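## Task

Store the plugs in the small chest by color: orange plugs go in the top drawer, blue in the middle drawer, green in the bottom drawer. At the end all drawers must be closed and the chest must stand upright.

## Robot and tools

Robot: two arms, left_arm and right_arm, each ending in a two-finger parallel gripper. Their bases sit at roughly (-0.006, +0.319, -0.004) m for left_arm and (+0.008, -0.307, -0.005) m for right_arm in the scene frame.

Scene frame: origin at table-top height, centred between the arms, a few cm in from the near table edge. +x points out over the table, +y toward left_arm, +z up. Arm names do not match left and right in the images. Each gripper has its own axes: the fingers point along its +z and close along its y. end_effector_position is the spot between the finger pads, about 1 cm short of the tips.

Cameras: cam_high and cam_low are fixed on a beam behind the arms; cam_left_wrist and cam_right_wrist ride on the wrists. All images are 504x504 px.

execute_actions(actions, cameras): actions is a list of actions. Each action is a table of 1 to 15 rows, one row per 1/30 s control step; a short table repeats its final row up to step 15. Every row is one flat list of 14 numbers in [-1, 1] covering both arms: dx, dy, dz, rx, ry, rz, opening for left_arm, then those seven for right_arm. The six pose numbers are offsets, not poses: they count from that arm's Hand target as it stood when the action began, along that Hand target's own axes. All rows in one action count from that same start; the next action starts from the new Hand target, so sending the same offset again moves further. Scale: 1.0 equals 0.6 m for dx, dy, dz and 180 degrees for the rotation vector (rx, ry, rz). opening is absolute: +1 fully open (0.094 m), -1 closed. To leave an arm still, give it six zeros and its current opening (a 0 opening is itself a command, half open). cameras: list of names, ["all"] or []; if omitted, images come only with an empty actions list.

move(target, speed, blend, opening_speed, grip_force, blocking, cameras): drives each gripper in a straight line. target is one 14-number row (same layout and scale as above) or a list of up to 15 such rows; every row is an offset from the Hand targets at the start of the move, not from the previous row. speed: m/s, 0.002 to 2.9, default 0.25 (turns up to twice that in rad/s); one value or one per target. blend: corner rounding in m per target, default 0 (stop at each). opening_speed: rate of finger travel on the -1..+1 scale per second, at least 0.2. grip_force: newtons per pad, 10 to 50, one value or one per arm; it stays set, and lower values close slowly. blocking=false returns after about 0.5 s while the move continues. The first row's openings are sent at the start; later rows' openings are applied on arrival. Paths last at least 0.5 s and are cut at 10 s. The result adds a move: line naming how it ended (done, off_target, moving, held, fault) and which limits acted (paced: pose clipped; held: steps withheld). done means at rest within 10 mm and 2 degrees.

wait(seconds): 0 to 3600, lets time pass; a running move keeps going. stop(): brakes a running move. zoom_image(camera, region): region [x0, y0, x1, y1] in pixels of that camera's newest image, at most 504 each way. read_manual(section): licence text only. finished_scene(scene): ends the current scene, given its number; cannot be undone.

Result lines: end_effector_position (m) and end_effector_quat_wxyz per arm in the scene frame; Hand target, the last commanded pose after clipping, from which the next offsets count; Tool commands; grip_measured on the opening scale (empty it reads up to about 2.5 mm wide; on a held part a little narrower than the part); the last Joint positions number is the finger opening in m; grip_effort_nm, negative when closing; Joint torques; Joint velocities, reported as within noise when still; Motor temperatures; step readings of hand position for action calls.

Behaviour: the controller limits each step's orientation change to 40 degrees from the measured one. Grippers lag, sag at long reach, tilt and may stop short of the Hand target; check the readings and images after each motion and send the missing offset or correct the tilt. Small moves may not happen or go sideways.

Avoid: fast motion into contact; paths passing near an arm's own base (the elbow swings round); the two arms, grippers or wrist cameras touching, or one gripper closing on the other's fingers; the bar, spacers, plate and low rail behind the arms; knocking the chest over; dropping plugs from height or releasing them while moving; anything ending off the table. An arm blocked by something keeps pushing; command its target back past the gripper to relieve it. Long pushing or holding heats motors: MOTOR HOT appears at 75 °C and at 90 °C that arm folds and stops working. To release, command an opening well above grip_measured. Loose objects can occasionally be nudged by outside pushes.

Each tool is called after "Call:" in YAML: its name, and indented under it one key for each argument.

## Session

Call:
execute_actions:
  actions: []

Call:
zoom_image:
  camera: "cam_high"
  region: [60, 100, 312, 352]

Scene clock: 0.00 s.
left_arm: end_effector_position=(+0.3951, +0.3521, +0.1190) grip_measured=+1.000 grip_effort_nm=n/a end_effector_quat_wxyz=(+0.613, -0.073, +0.786, +0.012) | right_arm: end_effector_position=(+0.4075, -0.3416, +0.0777) grip_measured=+1.000 grip_effort_nm=n/a end_effector_quat_wxyz=(+0.574, +0.050, +0.817, -0.033)
Joint positions: left_arm=[0.083 1.52 0.392 0.86 -0.045 -0.092 0.094] | right_arm=[-0.035 1.573 0.369 0.874 0.051 0.026 0.094]
Joint velocities: within noise
Joint torques (N m): no reading
Motor temperatures (°C): left_arm=[18 30 23 19 18 20 20] | right_arm=[18 22 24 19 16 20 20]
Heat: left arm: 30 °C; right arm: 24 °C.
Hand target: left_arm +0.3988, +0.3526, +0.1296; +0.626, -0.073, +0.776, +0.012 | right_arm +0.4121, -0.3420, +0.0891; +0.588, +0.050, +0.806, -0.033
Tool commands: left_gripper/opening=+1.0 right_gripper/opening=+1.0
camera_calibration:
cam_left_wrist: T_world_to_cam=[[0.03741, -0.99908, -0.02085, 0.33576], [-0.72298, -0.01265, -0.69076, 0.40568], [0.68986, 0.04092, -0.72279, -0.09623]] pos_world=[0.34713, 0.34452, 0.21768]
cam_right_wrist: T_world_to_cam=[[-0.22853, -0.96932, -0.09056, -0.23471], [-0.75848, 0.23558, -0.60763, 0.46865], [0.61032, -0.07018, -0.78904, -0.10501]] pos_world=[0.36592, -0.34529, 0.18066]

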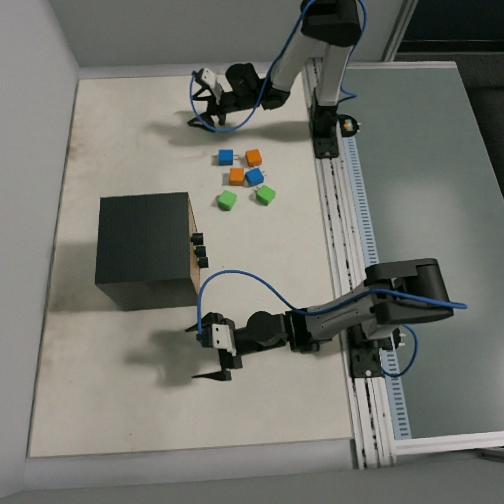

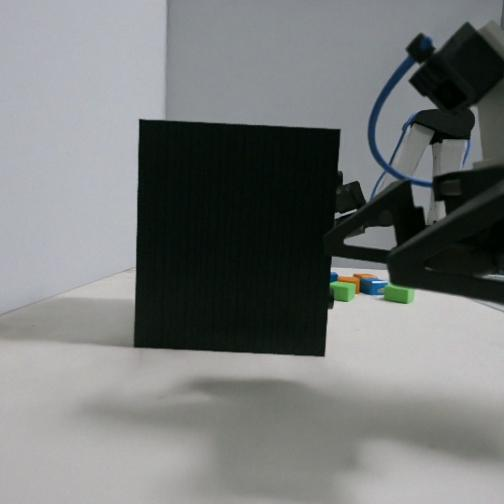

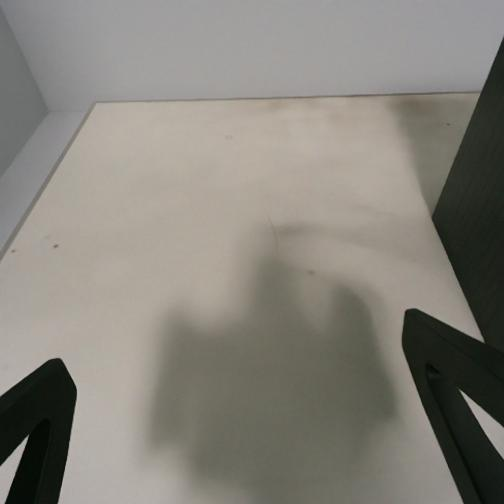

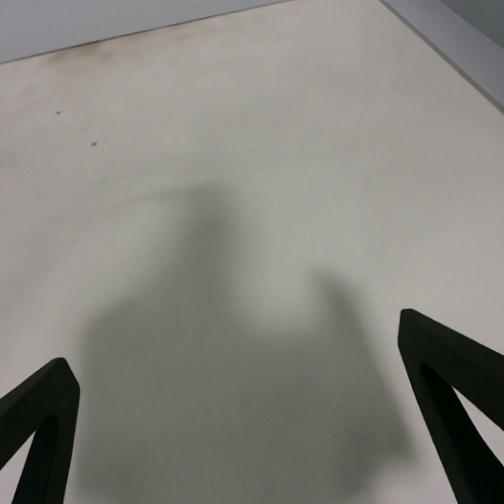

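Scaled by 2.000 from the camera's image (finer frame: 720x720).

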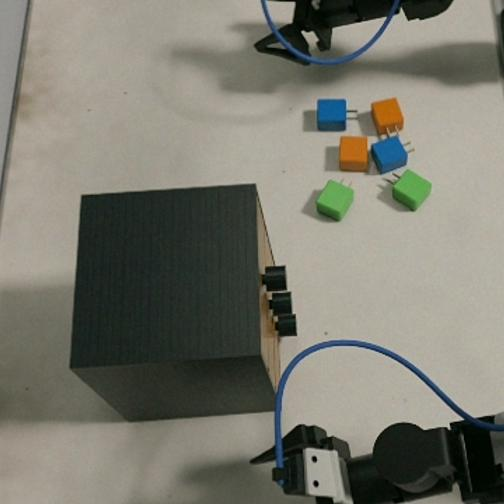

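Call:
move:
  target:
    - [0.054,0,-0.246,0,0,0,0.3,-0.015,0.217,-0.116,0,0,0,0.8]
    - [0.181,-0.345,-0.203,0.0344,0.0152,0.0322,0.2,-0.03,0.433,-0.232,-0.217,0.359,-0.301,0.8]
  speed: 0.4
  blend: [0.03,0]
  cameras: ["all"]

Scene clock: 9.93 s.
left_arm: end_effector_position=(+0.2812, +0.1300, +0.0588) grip_measured=+0.202 grip_effort_nm=-0.12 end_effector_quat_wxyz=(+0.598, +0.015, +0.801, +0.010) | right_arm: end_effector_position=(+0.3165, -0.0753, +0.1492) grip_measured=+0.802 grip_effort_nm=-0.08 end_effector_quat_wxyz=(+0.000, -0.462, +0.887, -0.007)
Joint positions: left_arm=[-0.975 1.688 0.326 0.84 -0.923 -0.403 0.056] | right_arm=[0.689 2.018 2.007 -1.545 0.023 -0.301 0.085]
Joint torques (N m): left_arm=[-0.24 -5.64 6.05 2.15 -0.42 -0.13] | right_arm=[0.09 -8.2 8.81 0.23 -0.13 -0.09]
Motor temperatures (°C): left_arm=[18 30 25 24 18 20 20] | right_arm=[18 24 25 20 16 20 20]
Heat: left arm: 30 °C; right arm: 25 °C.
Hand target: left_arm +0.2848, +0.1238, +0.0653; +0.609, +0.000, +0.793, +0.000 | right_arm +0.3172, -0.0692, +0.1503; +0.000, -0.469, +0.883, +0.000
Off the commanded pose: left_arm 0.010 m, 3 deg | right_arm 0.006 m, 1 deg.
move: off_target (left_arm); target 2's new opening was sent with left_arm's hand 0.010 m and 3 deg from that target
cam_left_wrist: T_world_to_cam=[[-0.10713, -0.98685, -0.12104, 0.16169], [-0.74203, 0.16039, -0.6509, 0.25952], [0.66175, 0.02009, -0.74945, -0.03989]] pos_world=[0.23629, 0.11874, 0.15859]
cam_right_wrist: T_world_to_cam=[[0.74253, -0.66409, 0.08738, -0.30181], [-0.59862, -0.59941, 0.53137, 0.09685], [-0.3005, -0.44687, -0.84262, 0.29353]] pos_world=[0.37029, -0.01121, 0.22225]

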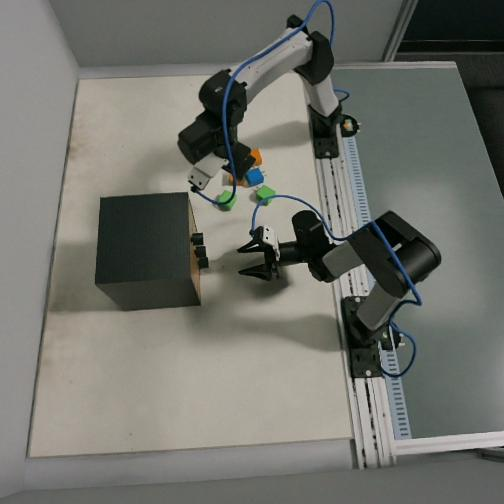

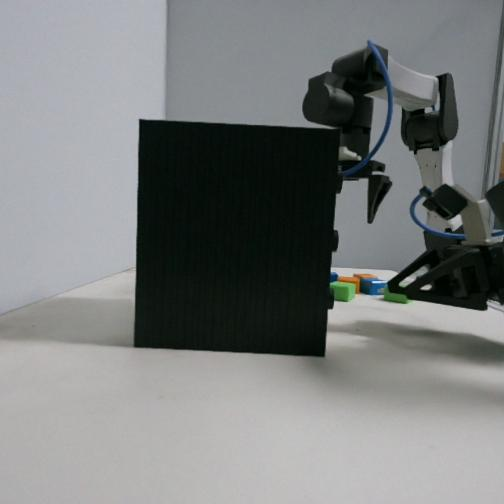

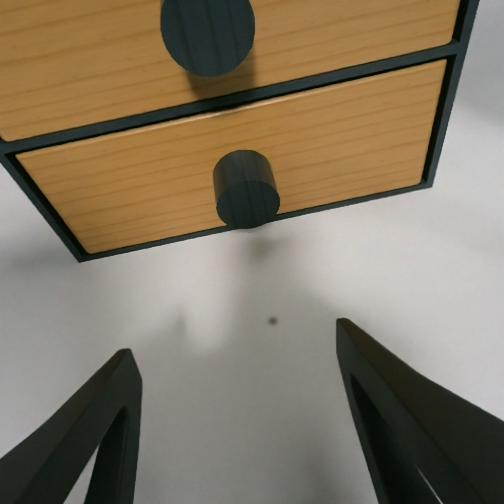

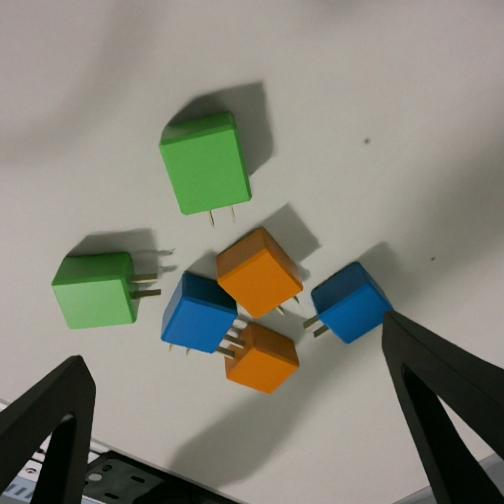

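Call:
move:
  target:
    - [-0.0095,-0.0115,0.158,0,0,0,0.2,-0.0125,0.011,0.218,0,0,-0.055,0.8]
    - [-0.0095,-0.0115,0.158,0,0,0,-0.55,-0.0125,0.011,0.218,0,0,-0.055,-0.3]
    - [0.041,-0.0115,-0.058,0,0,0,-0.55,-0.0125,0.011,-0.08,0,0,-0.055,-0.3]
  speed: [0.2,0.2,0.16]
  cameras: ["all"]

Scene clock: 17.43 s.
left_arm: end_effector_position=(+0.2437, +0.1217, +0.0389) grip_measured=-0.441 grip_effort_nm=-1.02 end_effector_quat_wxyz=(+0.599, +0.010, +0.800, +0.006) | right_arm: end_effector_position=(+0.3187, -0.0629, +0.1723) grip_measured=-0.192 grip_effort_nm=-1.02 end_effector_quat_wxyz=(+0.037, -0.536, +0.843, -0.002)
Joint positions: left_arm=[-1.146 1.746 0.299 0.783 -1.066 -0.586 0.026] | right_arm=[0.711 2.003 2.076 -1.555 0.023 -0.453 0.038]
Joint torques (N m): left_arm=[-0.35 -9.87 4.97 1.54 -0.48 0.07] | right_arm=[0.24 -13.63 8.62 0.38 -0.12 -0.09]
Heat: left arm: 31 °C; right arm: 26 °C.
Hand target: left_arm +0.2448, +0.1170, +0.0505; +0.609, +0.000, +0.793, +0.000 | right_arm +0.3158, -0.0592, +0.1984; +0.000, -0.543, +0.840, +0.000
Off the commanded pose: left_arm 0.013 m, 2 deg | right_arm 0.026 m, 4 deg.
joint sent to its limit (right arm) — joint 4 (wrist pitch), lower limit. The joint targets are off in orientation, not in position.
move: off_target (left_arm, right_arm)
cam_left_wrist: T_world_to_cam=[[-0.10401, -0.9885, -0.10978, 0.14605], [-0.74087, 0.15065, -0.65454, 0.22112], [0.66355, 0.01326, -0.74802, -0.0295]] pos_world=[0.19859, 0.11145, 0.1387]
cam_right_wrist: T_world_to_cam=[[0.84055, -0.53038, 0.11033, -0.32408], [-0.51416, -0.7169, 0.47085, 0.06956], [-0.17063, -0.4525, -0.87529, 0.28308]] pos_world=[0.35647, 0.00608, 0.25078]

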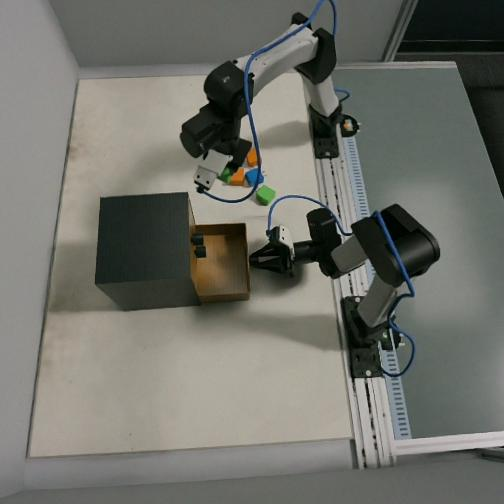

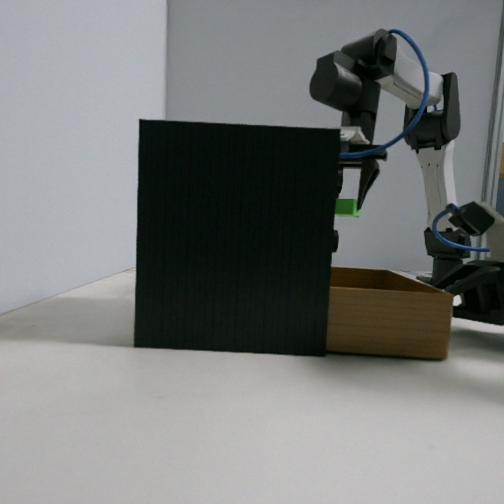

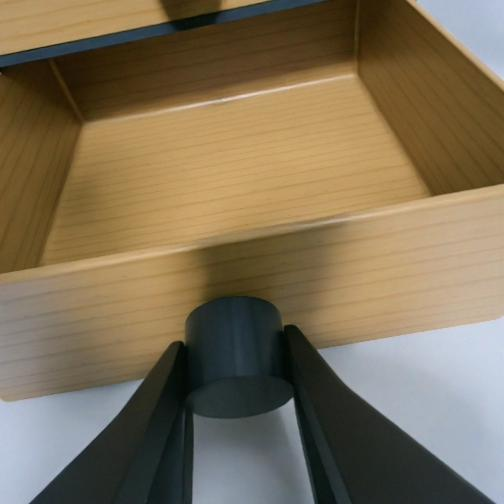

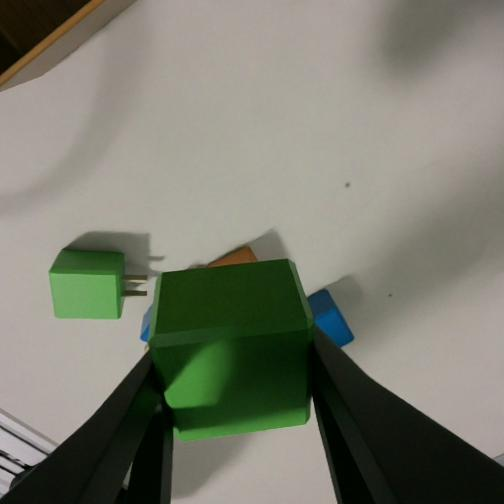

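Call:
move:
  target:
    - [0,0,0,0,0,0,-0.55,-0.23,0.064,0.013,0,0,-0.133,-0.3]
    - [0,0,0,0,0,0,-0.55,-0.23,0.064,0.256,0,0,-0.133,-0.3]
    - [0,0,0,0,0,0,-0.55,-0.23,0.064,0.256,0,0,-0.133,0.13]
    - [0,0,0,0,0,0,-0.55,-0.23,0.064,0.02,0,0,-0.133,0.13]
  speed: [0.3,0.2,0.2,0.25]
  cameras: ["cam_high","cam_right_wrist"]

Scene clock: 23.43 s.
left_arm: end_effector_position=(+0.2436, +0.1227, +0.0386) grip_measured=-0.441 grip_effort_nm=-1.02 end_effector_quat_wxyz=(+0.599, +0.008, +0.800, +0.008) | right_arm: end_effector_position=(+0.3384, +0.0822, +0.1616) grip_measured=+0.128 grip_effort_nm=0.10 end_effector_quat_wxyz=(-0.136, +0.696, -0.705, -0.010)
Joint positions: left_arm=[-1.146 1.746 0.299 0.778 -1.07 -0.592 0.026] | right_arm=[0.908 2.423 2.698 -1.559 0.02 -0.683 0.053]
Joint torques (N m): left_arm=[-0.39 -10.06 5.08 1.52 -0.42 0.02] | right_arm=[-0.36 -15.73 7.73 0.76 -0.08 -0.07]
Heat: left arm: 32 °C; right arm: 28 °C.
Hand target: left_arm +0.2448, +0.1170, +0.0505; +0.609, +0.000, +0.794, +0.000 | right_arm +0.3374, +0.0825, +0.1863; +0.000, +0.705, -0.709, +0.000
Off the commanded pose: left_arm 0.013 m, 2 deg | right_arm 0.025 m, 16 deg.
joint sent to its limit (right arm) — joint 4 (wrist pitch), lower limit. The joint targets are off in orientation, not in position.
move: off_target (right_arm); target 3's new opening was sent with right_arm's hand 0.018 m and 4 deg from that target
cam_right_wrist: T_world_to_cam=[[0.96147, -0.16275, 0.22154, -0.35153], [-0.22802, -0.9223, 0.31205, 0.13445], [0.15354, -0.35054, -0.92388, 0.23246]] pos_world=[0.33296, 0.14828, 0.25069]

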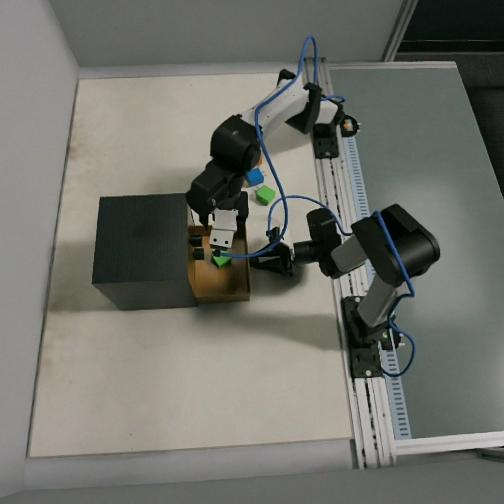

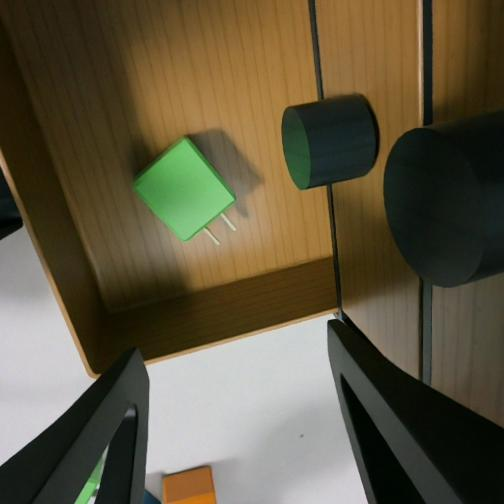

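Call:
move:
  target:
    - [0,0,0,0,0,0,-0.55,0.12,0.1,-0.01,0,0,0.3,0.5]
    - [0,0,0,0,0,0,-0.55,0.254,0.206,0.06,0,0,0.667,0.8]
  speed: 0.35
  blend: [0.03,0]
  cameras: ["cam_right_wrist"]

Scene clock: 28.73 s.
left_arm: end_effector_position=(+0.2436, +0.1227, +0.0386) grip_measured=-0.441 grip_effort_nm=-1.02 end_effector_quat_wxyz=(+0.599, +0.008, +0.800, +0.008) | right_arm: end_effector_position=(+0.2133, -0.0692, +0.1385) grip_measured=+0.798 grip_effort_nm=0.10 end_effector_quat_wxyz=(-0.011, +0.255, +0.967, -0.022)
Joint positions: left_arm=[-1.146 1.746 0.299 0.778 -1.07 -0.592 0.026] | right_arm=[0.901 1.762 1.614 -1.459 0.01 1.388 0.084]
Joint torques (N m): left_arm=[-0.24 -9.95 5.11 1.57 -0.42 0.02] | right_arm=[-0.24 -11.33 5.61 0.27 0.08 0.15]
Motor temperatures (°C): left_arm=[18 32 25 24 19 20 21] | right_arm=[18 30 27 19 16 20 20]
Heat: left arm: 32 °C; right arm: 30 °C.
Hand target: left_arm +0.2448, +0.1170, +0.0505; +0.609, +0.000, +0.794, +0.000 | right_arm +0.2132, -0.0694, +0.1503; +0.000, +0.262, +0.965, +0.000
Off the commanded pose: left_arm 0.013 m, 2 deg | right_arm 0.012 m, 3 deg.
move: off_target (right_arm); target 2's new opening was sent with right_arm's hand 0.012 m and 3 deg from that target
cam_right_wrist: T_world_to_cam=[[-0.58823, -0.79925, 0.12322, 0.04928], [-0.64173, 0.55406, 0.53028, 0.13367], [-0.4921, 0.23286, -0.83882, 0.3436]] pos_world=[0.28385, -0.11468, 0.21126]

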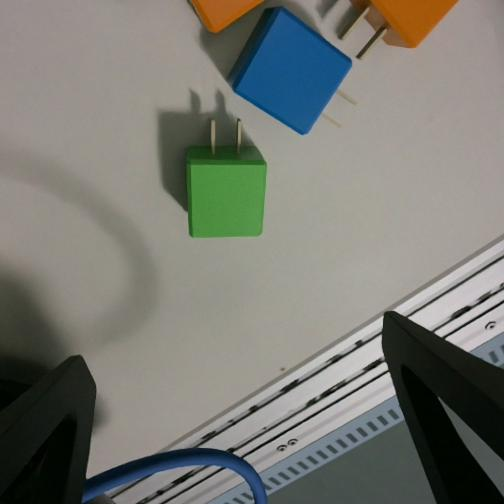

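Call:
move:
  target:
    - [0,0,0,0,0,0,-0.55,0.0055,-0.007,0.214,0,0,0,0.8]
    - [0,0,0,0,0,0,-0.55,0.0055,-0.007,0.214,0,0,0,-0.3]
    - [0,0,0,0,0,0,-0.55,0.0055,-0.007,-0.05,0,0,0,-0.3]
    - [0,0,0,0,0,0,-0.55,-0.0515,0.29,-0.05,0,0,-0.667,-0.3]
  speed: [0.25,0.25,0.3,0.35]
  blend: [0,0,0.03,0]
  cameras: ["cam_high","cam_right_wrist"]

Scene clock: 38.97 s.
left_arm: end_effector_position=(+0.2436, +0.1227, +0.0386) grip_measured=-0.441 grip_effort_nm=-1.02 end_effector_quat_wxyz=(+0.599, +0.008, +0.800, +0.008) | right_arm: end_effector_position=(+0.3243, +0.0613, +0.1789) grip_measured=-0.200 grip_effort_nm=-1.02 end_effector_quat_wxyz=(-0.125, +0.696, -0.707, -0.013)
Joint positions: left_arm=[-1.146 1.746 0.299 0.778 -1.07 -0.592 0.026] | right_arm=[0.9 2.302 2.557 -1.561 0.01 -0.687 0.038]
Joint torques (N m): left_arm=[-0.17 -10.07 4.9 1.51 -0.38 0.02] | right_arm=[-0.32 -10.24 8.81 0.73 -0.01 -0.08]
Heat: left arm: 33 °C; right arm: 30 °C.
Hand target: left_arm +0.2448, +0.1170, +0.0505; +0.609, +0.000, +0.794, +0.000 | right_arm +0.3277, +0.0651, +0.1803; +0.000, +0.705, -0.709, +0.000
Off the commanded pose: left_arm 0.013 m, 2 deg | right_arm 0.005 m, 14 deg.
joint sent to its limit (right arm) — joint 4 (wrist pitch), lower limit. The joint targets are off in orientation, not in position.
move: off_target (right_arm)
cam_right_wrist: T_world_to_cam=[[0.9656, -0.1618, 0.20357, -0.34348], [-0.22277, -0.91852, 0.32663, 0.10206], [0.13414, -0.36075, -0.92297, 0.25005]] pos_world=[0.32086, 0.12838, 0.26738]

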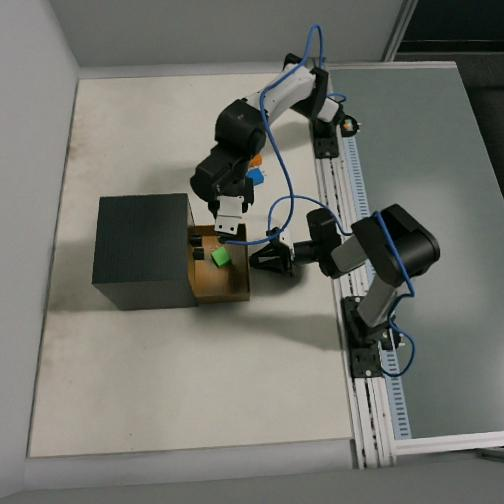

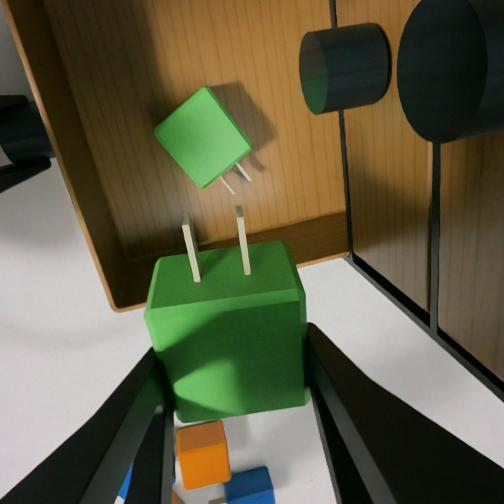

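Call:
move:
  target:
    - [0,0,0,0,0,0,-0.55,-0.005,0,0.2255,0,0,0,-0.3]
    - [0,0,0,0,0,0,-0.55,-0.005,0,0.2255,0,0,0,0.1]
    - [0,0,0,0,0,0,-0.55,-0.005,0,-0.01,0,0,0,0.1]
    - [0,0,0,0,0,0,-0.55,0.375,0.096,0,0,0,0.5,0.8]
  speed: [0.2,0.2,0.25,0.35]
  cameras: ["cam_high","cam_right_wrist","cam_left_wrist"]

Scene clock: 46.90 s.
left_arm: end_effector_position=(+0.2435, +0.1236, +0.0384) grip_measured=-0.441 grip_effort_nm=-1.02 end_effector_quat_wxyz=(+0.598, +0.007, +0.801, +0.010) | right_arm: end_effector_position=(+0.2751, -0.1569, +0.1693) grip_measured=+0.798 grip_effort_nm=0.10 end_effector_quat_wxyz=(-0.009, -0.004, +1.000, -0.011)
Joint positions: left_arm=[-1.146 1.742 0.3 0.765 -1.072 -0.599 0.026] | right_arm=[0.558 1.72 1.692 -1.553 0.018 0.52 0.084]
Joint torques (N m): left_arm=[-0.24 -9.66 5.05 1.68 -0.48 0.08] | right_arm=[-0.65 -10.76 5.63 0.18 -0.07 0.1]
Heat: left arm: 35 °C; right arm: 33 °C.
Hand target: left_arm +0.2448, +0.1169, +0.0506; +0.609, +0.000, +0.793, +0.000 | right_arm +0.2691, -0.1596, +0.1804; +0.000, +0.002, +1.000, +0.000
Off the commanded pose: left_arm 0.014 m, 2 deg | right_arm 0.013 m, 2 deg.
joint at its limit (right arm) — joint 4 (wrist pitch), lower limit.
move: off_target (right_arm); target 2's new opening was sent with right_arm's hand 0.016 m and 1 deg from that target; target 4's new opening was sent with right_arm's hand 0.013 m and 2 deg from that target
cam_left_wrist: T_world_to_cam=[[-0.09576, -0.98914, -0.11153, 0.14607], [-0.74335, 0.14558, -0.65287, 0.22149], [0.66202, 0.02039, -0.74921, -0.03016]] pos_world=[0.1986, 0.11285, 0.1383]
cam_right_wrist: T_world_to_cam=[[-0.10863, -0.98916, 0.09882, -0.14583], [-0.82942, 0.14499, 0.53948, 0.19144], [-0.54796, -0.02336, -0.83618, 0.39491]] pos_world=[0.35933, -0.16278, 0.24135]
Images, in order (width x height): cam_high 504x504, cam_left_wrist 504x504, cam_right_wrist 504x504.

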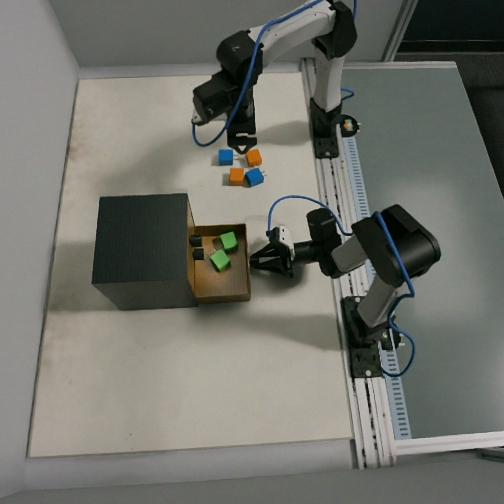

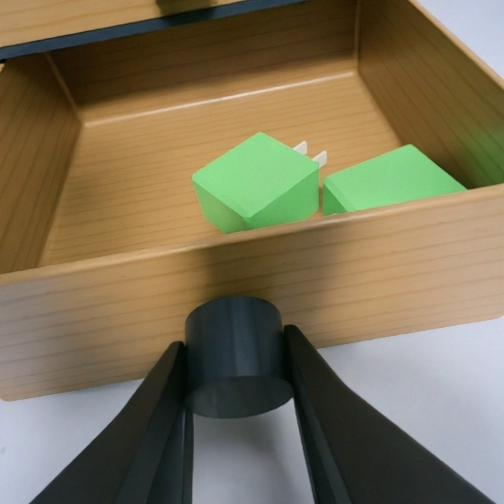

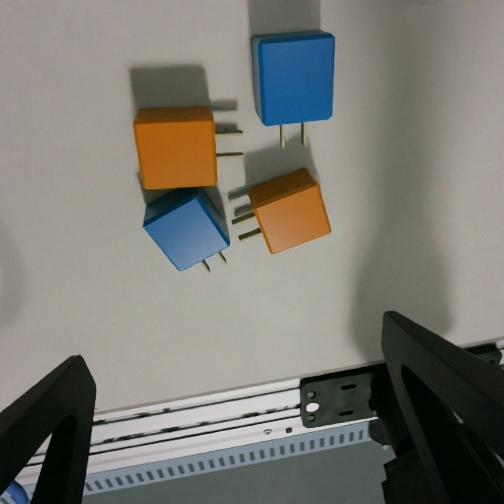

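Call:
move:
  target:
    - [0.02,0.01,0.0035,0,0,0,-0.55,-0.072,-0.074,0.16,0,0,0,0.4]
    - [0.02,0.01,0.0035,0,0,0,0.15,-0.072,-0.074,0.264,0,0,0,0.4]
    - [0.032,0.007,-0.054,0,0,0,-1,-0.072,-0.074,0.264,0,0,0,-0.3]
    - [-0.049,0.003,0.22,0,0,0,-1,-0.072,-0.074,-0.02,0,0,0,-0.3]
  speed: [0.3,0.2,0.2,0.14]
  cameras: ["all"]

Scene clock: 56.70 s.
left_arm: end_effector_position=(+0.3678, +0.1249, +0.0358) grip_measured=-0.995 grip_effort_nm=-0.26 end_effector_quat_wxyz=(+0.594, +0.007, +0.804, +0.016) | right_arm: end_effector_position=(+0.3121, -0.2049, +0.1713) grip_measured=-0.197 grip_effort_nm=-1.02 end_effector_quat_wxyz=(-0.003, +0.003, +1.000, -0.006)
Joint positions: left_arm=[-0.736 1.992 0.554 1.012 -0.724 -0.264 0] | right_arm=[0.365 1.761 1.751 -1.553 0.014 0.342 0.038]
Joint torques (N m): left_arm=[1.68 -8.18 6.48 2.5 0 0.09] | right_arm=[-0.55 -11.28 8.61 0.21 -0.07 -0.05]
Heat: left arm: 35 °C; right arm: 33 °C.
Hand target: left_arm +0.3799, +0.1188, +0.0447; +0.609, +0.000, +0.794, +0.000 | right_arm +0.3120, -0.2041, +0.1924; +0.000, +0.002, +1.000, +0.000
Off the commanded pose: left_arm 0.016 m, 3 deg | right_arm 0.021 m, 1 deg.
joint sent to its limit (right arm) — joint 4 (wrist pitch), lower limit. The joint targets are off in orientation, not in position.
move: off_target (left_arm, right_arm); target 3's new opening was sent with left_arm's hand 0.015 m and 4 deg from that target
cam_left_wrist: T_world_to_cam=[[-0.08969, -0.98855, -0.12139, 0.15693], [-0.75122, 0.14717, -0.64343, 0.31433], [0.65393, 0.03348, -0.75582, -0.11287]] pos_world=[0.32401, 0.11265, 0.13599]
cam_right_wrist: T_world_to_cam=[[-0.12467, -0.98832, 0.08765, -0.18242], [-0.83349, 0.15224, 0.53114, 0.23225], [-0.53828, -0.00684, -0.84274, 0.41723]] pos_world=[0.39543, -0.21279, 0.24425]

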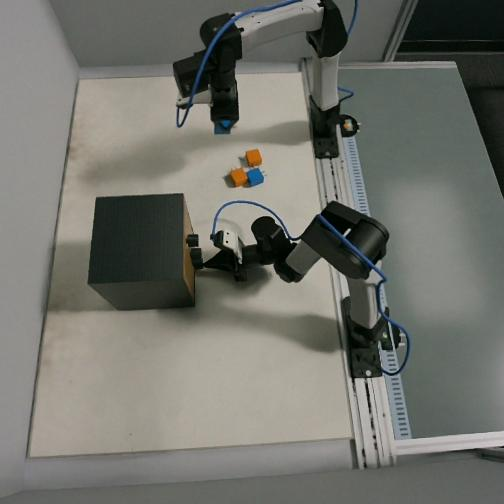

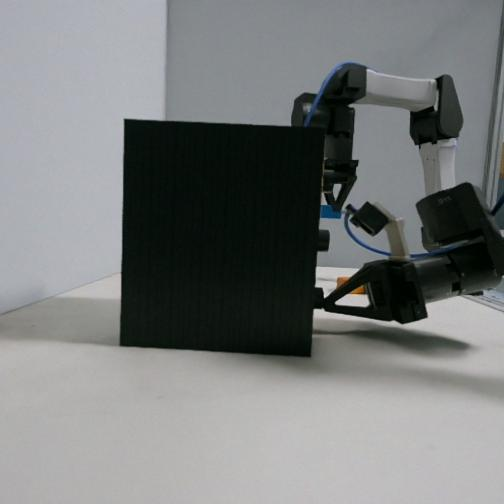

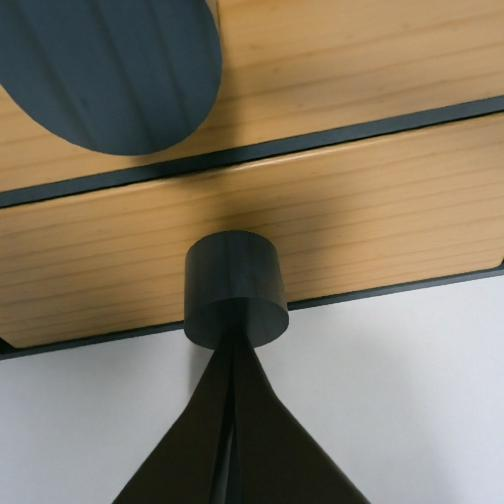

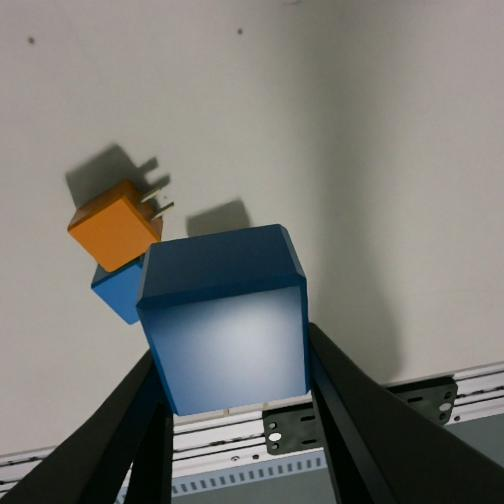

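Call:
move:
  target:
    - [-0.014,0,-0.142,0,0,0,-1,0,0,0,0,0,0,-0.3]
    - [-0.084,0,-0.126,0,0,0,0.2,0,0,0,0,0,0,-0.3]
    - [-0.113,0,-0.0165,0,0,0,0.2,0,0,0,0,0,0,-0.3]
    - [-0.113,0,-0.0165,0,0,0,-0.55,0,0,0,0,0,0,-0.3]
    - [-0.063,0,-0.236,0,0,0,-0.55,0,0,0,0,0,0,-0.3]
  speed: [0.25,0.25,0.2,0.2,0.16]
  blend: [0.02,0,0,0,0]
  cameras: ["cam_high","cam_low","cam_left_wrist"]

Scene clock: 63.87 s.
left_arm: end_effector_position=(+0.2515, +0.1244, +0.0995) grip_measured=-0.448 grip_effort_nm=-1.02 end_effector_quat_wxyz=(+0.594, +0.014, +0.804, +0.012) | right_arm: end_effector_position=(+0.3120, -0.2049, +0.1713) grip_measured=-0.197 grip_effort_nm=-1.02 end_effector_quat_wxyz=(-0.003, +0.003, +1.000, -0.006)
Joint positions: left_arm=[-1.101 1.398 0.393 0.362 -1.027 -0.54 0.026] | right_arm=[0.365 1.761 1.751 -1.553 0.014 0.342 0.038]
Joint torques (N m): left_arm=[-0.21 -8.51 7.88 1.73 -0.46 0.01] | right_arm=[-0.57 -11.25 8.64 0.21 -0.06 -0.04]
Heat: left arm: 35 °C; right arm: 34 °C.
Hand target: left_arm +0.2530, +0.1188, +0.1179; +0.609, +0.000, +0.794, +0.000 | right_arm +0.3120, -0.2041, +0.1924; +0.000, +0.002, +1.000, +0.000
Off the commanded pose: left_arm 0.019 m, 3 deg | right_arm 0.021 m, 1 deg.
joint sent to its limit (right arm) — joint 4 (wrist pitch), lower limit. The joint targets are off in orientation, not in position.
move: off_target (left_arm); target 2's new opening was sent with left_arm's hand 0.022 m and 4 deg from that target; target 4's new opening was sent with left_arm's hand 0.013 m and 2 deg from that target
cam_left_wrist: T_world_to_cam=[[-0.10503, -0.98682, -0.1231, 0.15764], [-0.74908, 0.15992, -0.64288, 0.26586], [0.6541, 0.02469, -0.75601, 0.01239]] pos_world=[0.2076, 0.11274, 0.19969]

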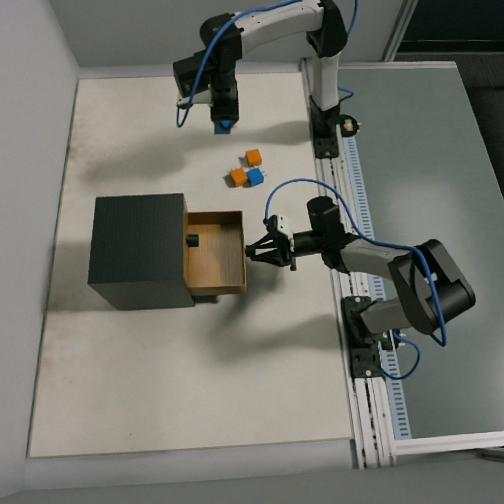

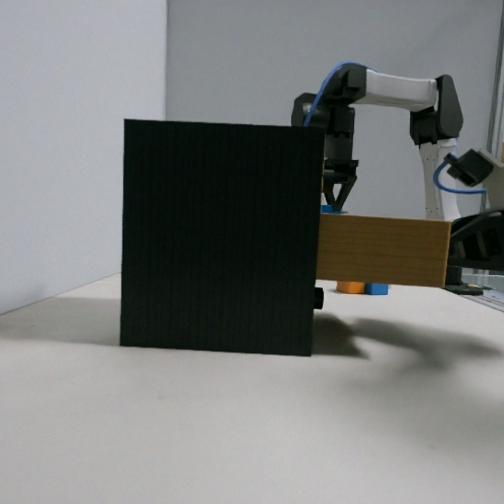

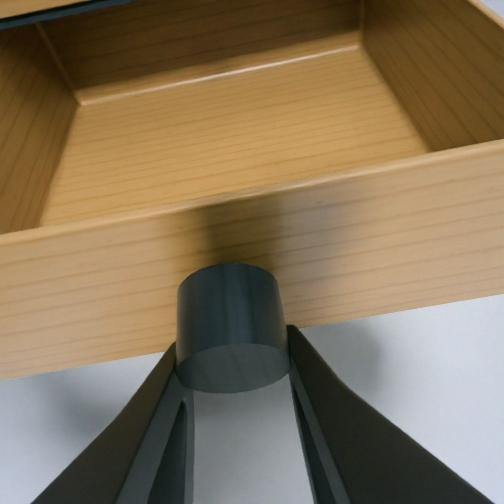

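Call:
move:
  target:
    - [0,0,0,0,0,0,-0.55,-0.026,0.2,-0.063,0,0,-0.5,-0.3]
    - [0,0,0,0,0,0,-0.55,-0.052,0.478,-0.063,0,0,-0.5,-0.3]
    - [0,0,0,0,0,0,-0.55,-0.052,0.478,0.134,0,0,-0.5,-0.3]
    - [0,0,0,0,0,0,-0.55,-0.052,0.478,0.134,0,0,-0.5,0.13]
    - [0,0,0,0,0,0,-0.55,-0.052,0.478,-0.063,0,0,-0.5,0.13]
  speed: [0.35,0.35,0.2,0.2,0.25]
  blend: [0.04,0,0,0,0]
  cameras: ["cam_high","cam_low","cam_right_wrist"]

Scene clock: 72.50 s.
left_arm: end_effector_position=(+0.2513, +0.1245, +0.0992) grip_measured=-0.448 grip_effort_nm=-1.02 end_effector_quat_wxyz=(+0.594, +0.014, +0.804, +0.013) | right_arm: end_effector_position=(+0.3441, +0.0823, +0.2072) grip_measured=+0.128 grip_effort_nm=0.10 end_effector_quat_wxyz=(-0.196, +0.694, -0.692, -0.015)
Joint positions: left_arm=[-1.102 1.398 0.393 0.359 -1.027 -0.542 0.026] | right_arm=[0.899 2.382 2.788 -1.568 0.014 -0.709 0.053]
Joint torques (N m): left_arm=[-0.32 -8.58 7.82 1.68 -0.52 0.07] | right_arm=[-0.28 -14.53 7.9 1.02 -0.01 0.08]
Motor temperatures (°C): left_arm=[18 35 28 25 19 20 22] | right_arm=[18 35 29 19 16 20 21]
Heat: left arm: 35 °C; right arm: 35 °C.
Hand target: left_arm +0.2529, +0.1188, +0.1179; +0.609, +0.000, +0.794, +0.000 | right_arm +0.3445, +0.0826, +0.2302; +0.000, +0.705, -0.709, +0.000
Off the commanded pose: left_arm 0.020 m, 3 deg | right_arm 0.023 m, 23 deg.
joint read past its limit (right arm) — joint 4 (wrist pitch), lower limit.
joint sent to its limit (right arm) — joint 4 (wrist pitch), lower limit. The joint targets are off in orientation, not in position.
move: off_target (right_arm); target 4's new opening was sent with right_arm's hand 0.006 m and 10 deg from that target
cam_right_wrist: T_world_to_cam=[[0.9439, -0.17069, 0.2827, -0.3731], [-0.23391, -0.94986, 0.2075, 0.1475], [0.23311, -0.26198, -0.9365, 0.24173]] pos_world=[0.33032, 0.13975, 0.30125]

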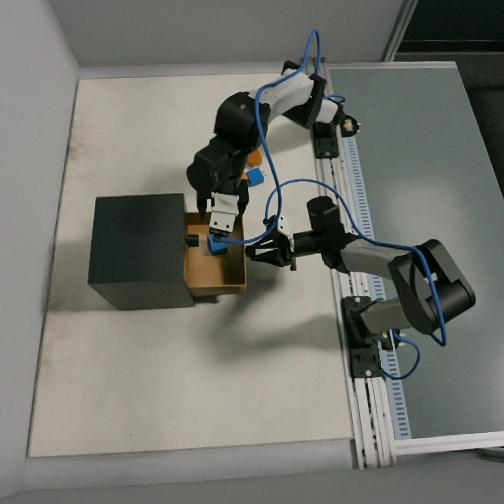

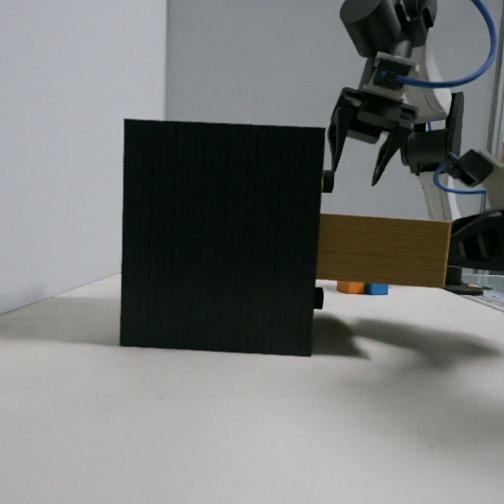

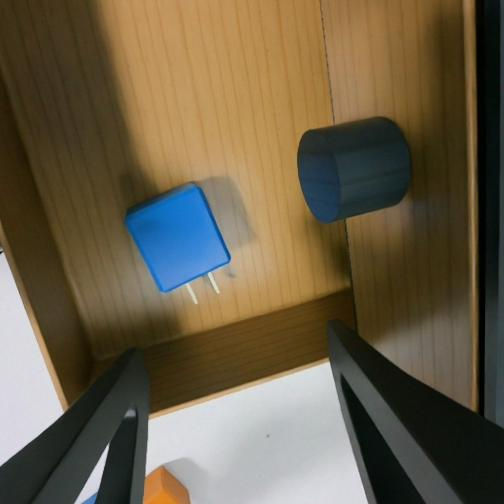

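Call:
move:
  target: [0,0,0,0,0,0,-0.55,0.371,0.1575,0.117,0,0,0.35,0.5]
  speed: 0.35
  cameras: ["cam_right_wrist"]

Scene clock: 75.67 s.
left_arm: end_effector_position=(+0.2513, +0.1245, +0.0992) grip_measured=-0.448 grip_effort_nm=-1.02 end_effector_quat_wxyz=(+0.594, +0.014, +0.804, +0.013) | right_arm: end_effector_position=(+0.2528, -0.1381, +0.1495) grip_measured=+0.498 grip_effort_nm=0.10 end_effector_quat_wxyz=(-0.013, -0.238, +0.971, -0.012)
Joint positions: left_arm=[-1.102 1.398 0.393 0.359 -1.027 -0.542 0.026] | right_arm=[0.652 1.68 1.566 -1.473 0.021 0.143 0.07]
Joint torques (N m): left_arm=[-0.08 -8.72 7.75 1.76 -0.53 0.12] | right_arm=[-0.65 -10.43 5.74 0.24 -0.1 0.08]
Heat: left arm: 35 °C; right arm: 36 °C.
Hand target: left_arm +0.2529, +0.1188, +0.1179; +0.609, +0.000, +0.794, +0.000 | right_arm +0.2490, -0.1397, +0.1599; +0.000, -0.231, +0.973, +0.000
Off the commanded pose: left_arm 0.020 m, 3 deg | right_arm 0.011 m, 2 deg.
move: off_target (right_arm)
cam_right_wrist: T_world_to_cam=[[0.35317, -0.93077, 0.09458, -0.23576], [-0.79708, -0.24642, 0.55131, 0.11696], [-0.48984, -0.27009, -0.82892, 0.3167]] pos_world=[0.33162, -0.10508, 0.22034]

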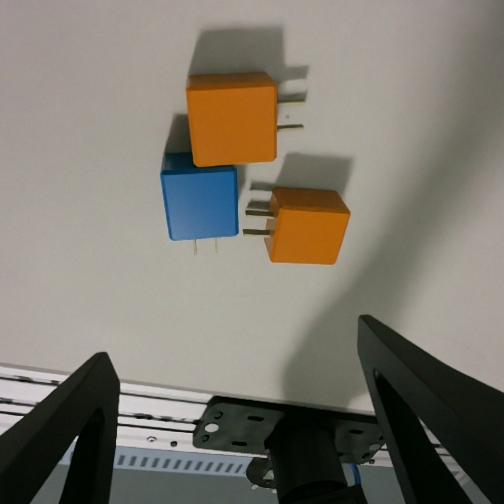

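Call:
move:
  target:
    - [0,0,0,0,0,0,-0.55,0.002,0.0175,0.13,0,0,0,0.15]
    - [0,0,0,0,0,0,-0.55,0.002,0.0175,0.23,0,0,0,0.15]
    - [0,0,0,0,0,0,-0.55,0.002,0.0175,0.23,0,0,0,-0.3]
    - [0,0,0,0,0,0,-0.55,0.002,0.0175,-0.05,0,0,0,-0.3]
  speed: [0.25,0.12,0.2,0.25]
  cameras: ["cam_high","cam_right_wrist"]

Scene clock: 85.27 s.
left_arm: end_effector_position=(+0.2513, +0.1245, +0.0992) grip_measured=-0.448 grip_effort_nm=-1.02 end_effector_quat_wxyz=(+0.594, +0.014, +0.804, +0.013) | right_arm: end_effector_position=(+0.2444, -0.1342, +0.1787) grip_measured=-0.196 grip_effort_nm=-1.03 end_effector_quat_wxyz=(+0.003, -0.232, +0.973, -0.004)
Joint positions: left_arm=[-1.102 1.398 0.393 0.359 -1.027 -0.542 0.026] | right_arm=[0.68 1.648 1.648 -1.553 0.019 0.181 0.038]
Joint torques (N m): left_arm=[-0.51 -8.5 7.9 1.69 -0.5 0.05] | right_arm=[0.18 -7.92 8.4 0.23 -0.07 0.09]
Heat: left arm: 34 °C; right arm: 35 °C.
Hand target: left_arm +0.2529, +0.1188, +0.1179; +0.609, +0.000, +0.794, +0.000 | right_arm +0.2432, -0.1308, +0.1900; +0.000, -0.231, +0.973, +0.000
Off the commanded pose: left_arm 0.020 m, 3 deg | right_arm 0.012 m, 1 deg.
joint sent to its limit (right arm) — joint 4 (wrist pitch), lower limit. The joint targets still meet the commanded pose.
move: off_target (right_arm)
cam_right_wrist: T_world_to_cam=[[0.34085, -0.93646, 0.0828, -0.22753], [-0.81431, -0.25008, 0.52379, 0.10376], [-0.46981, -0.24596, -0.84781, 0.33964]] pos_world=[0.32161, -0.10359, 0.25245]

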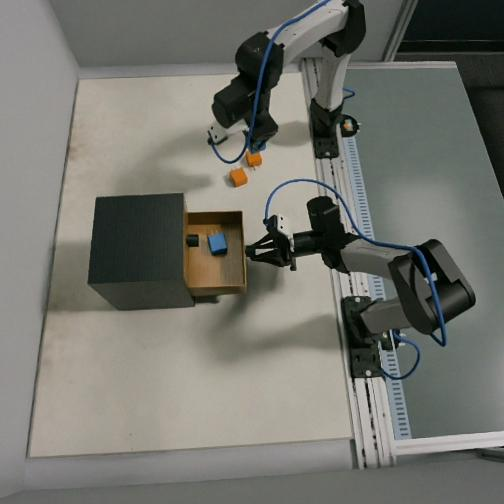

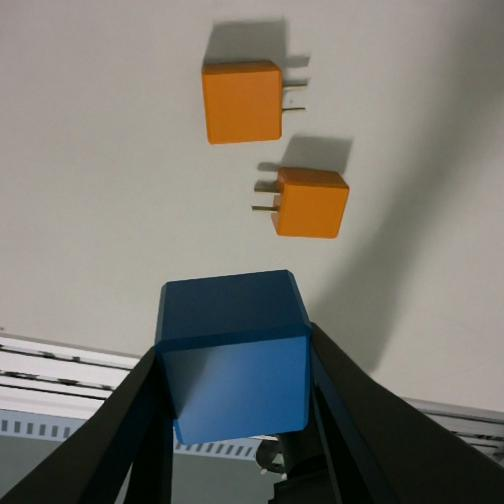

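Call:
move:
  target:
    - [0,0,0,0,0,0,-0.55,-0.363,0.346,-0.067,0,0,-0.35,-0.3]
    - [0,0,0,0,0,0,-0.55,-0.363,0.346,0.13,0,0,-0.35,-0.3]
    - [0,0,0,0,0,0,-0.55,-0.363,0.346,0.13,0,0,-0.35,0.02]
    - [0,0,0,0,0,0,-0.55,-0.363,0.346,-0.067,0,0,-0.35,0.02]
  speed: [0.35,0.2,0.2,0.25]
  cameras: ["cam_high","cam_right_wrist"]

Scene clock: 93.07 s.
left_arm: end_effector_position=(+0.2507, +0.1251, +0.0979) grip_measured=-0.448 grip_effort_nm=-1.02 end_effector_quat_wxyz=(+0.591, +0.014, +0.806, +0.013) | right_arm: end_effector_position=(+0.3462, +0.1487, +0.1966) grip_measured=+0.018 grip_effort_nm=0.10 end_effector_quat_wxyz=(-0.263, +0.675, -0.688, -0.044)
Joint positions: left_arm=[-1.102 1.396 0.393 0.347 -1.024 -0.55 0.026] | right_arm=[0.971 2.481 2.851 -1.389 0.011 -0.616 0.048]
Joint torques (N m): left_arm=[-0.36 -8.39 7.97 1.86 -0.49 0.05] | right_arm=[0.31 -16.88 7.28 1.37 0 -0.05]
Heat: left arm: 34 °C; right arm: 36 °C.
Hand target: left_arm +0.2529, +0.1187, +0.1179; +0.609, +0.000, +0.793, +0.000 | right_arm +0.3444, +0.1526, +0.2301; +0.000, +0.705, -0.709, +0.000
Off the commanded pose: left_arm 0.021 m, 3 deg | right_arm 0.034 m, 31 deg.
elbow stopped short (right arm): the move would have taken joint 3 (elbow) straighter than the controller allows.
move: off_target (right_arm); target 3's new opening was sent with right_arm's hand 0.020 m and 23 deg from that target
cam_right_wrist: T_world_to_cam=[[0.9257, -0.22355, 0.30514, -0.35097], [-0.25263, -0.96577, 0.05885, 0.25144], [0.28154, -0.13156, -0.95049, 0.21526]] pos_world=[0.32781, 0.1927, 0.2969]

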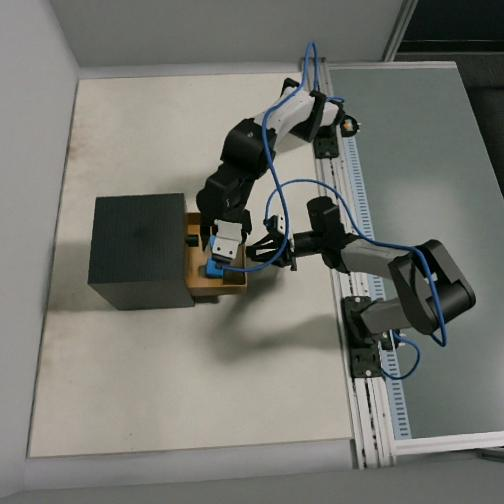

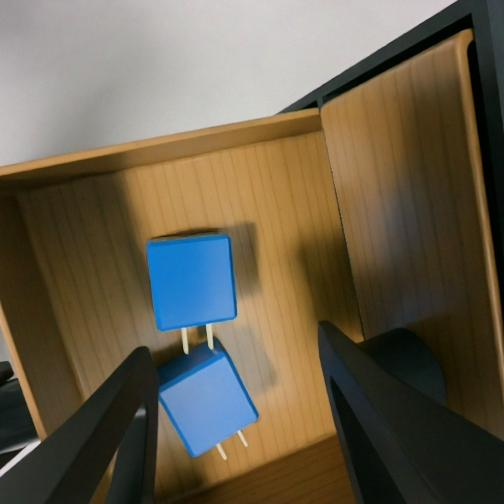

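Call:
move:
  target:
    - [0.027,0.01,0.004,0,0,0,-0.55,0.033,0.05,-0.083,0,0,0,0.02]
    - [0.027,0.01,0.004,0,0,0,0.15,0.476,0.105,0.133,0,0,-0.111,0.5]
    - [0.029,0.007,-0.058,0,0,0,-1,0.476,0.105,0.133,0,0,-0.111,0.5]
    - [-0.047,0.005,0.2135,0,0,0,-1,0.476,0.105,0.133,0,0,-0.111,0.5]
  speed: [0.25,0.4,0.2,0.14]
  blend: [0.02,0,0,0]
  cameras: ["all"]

Scene clock: 102.40 s.
left_arm: end_effector_position=(+0.3726, +0.1373, +0.1012) grip_measured=-0.995 grip_effort_nm=-0.26 end_effector_quat_wxyz=(+0.596, -0.005, +0.803, +0.030) | right_arm: end_effector_position=(+0.2802, -0.1324, +0.1406) grip_measured=+0.498 grip_effort_nm=0.10 end_effector_quat_wxyz=(+0.020, +0.816, -0.578, -0.003)
Joint positions: left_arm=[-0.706 1.706 0.604 0.679 -0.733 -0.256 0] | right_arm=[0.614 1.785 1.655 -1.465 0.017 -1.324 0.07]
Joint torques (N m): left_arm=[0.69 -6.86 8.51 2.5 0.32 0.1] | right_arm=[-0.75 -10.91 5.63 0.31 -0.12 -0.1]
Heat: left arm: 34 °C; right arm: 37 °C.
Hand target: left_arm +0.3840, +0.1218, +0.1119; +0.609, +0.000, +0.794, +0.000 | right_arm +0.2801, -0.1327, +0.1504; +0.000, +0.818, -0.576, +0.000
Off the commanded pose: left_arm 0.022 m, 4 deg | right_arm 0.010 m, 2 deg.
elbow stopped short (right arm): the move would have taken joint 3 (elbow) straighter than the controller allows.
move: off_target (left_arm); target 3's new opening was sent with left_arm's hand 0.017 m and 4 deg from that target
cam_left_wrist: T_world_to_cam=[[-0.05235, -0.99029, -0.12875, 0.16467], [-0.75309, 0.12382, -0.64616, 0.36238], [0.65583, 0.06313, -0.75226, -0.07228]] pos_world=[0.32893, 0.12276, 0.20099]
cam_right_wrist: T_world_to_cam=[[0.97492, 0.21887, 0.04037, -0.25364], [0.16156, -0.8207, 0.54804, -0.19913], [0.15308, -0.52777, -0.83548, 0.11101]] pos_world=[0.26246, -0.04932, 0.21212]

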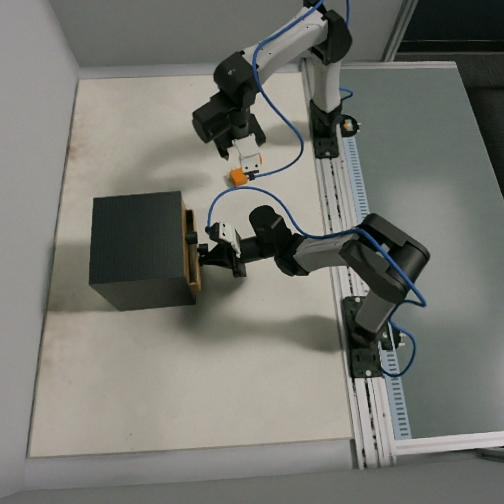

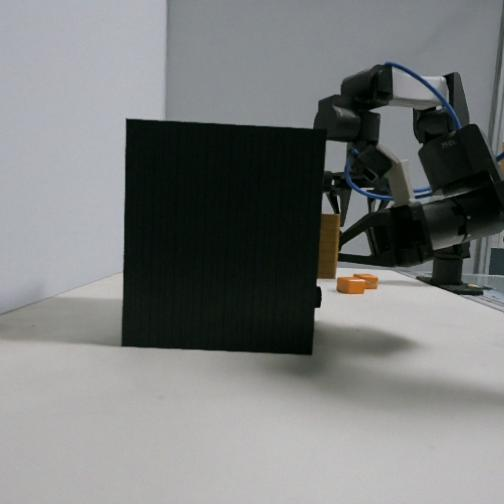

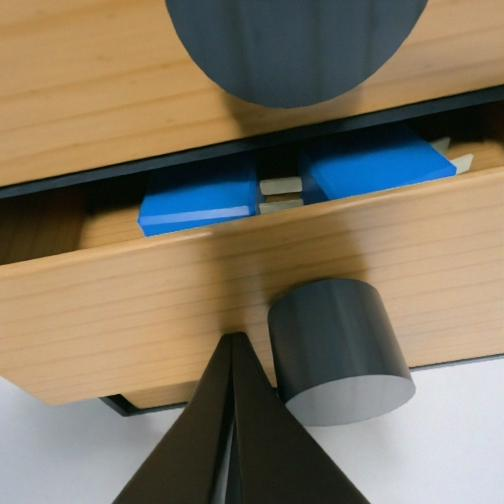

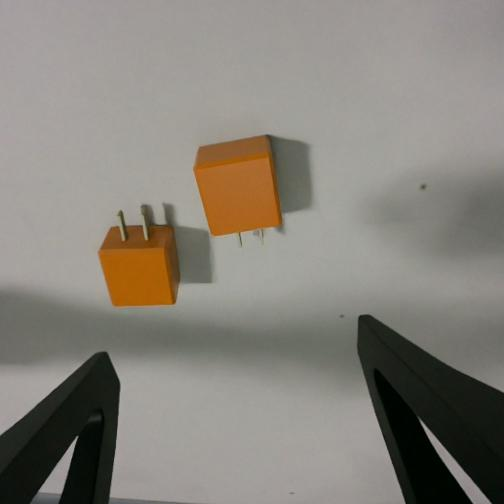

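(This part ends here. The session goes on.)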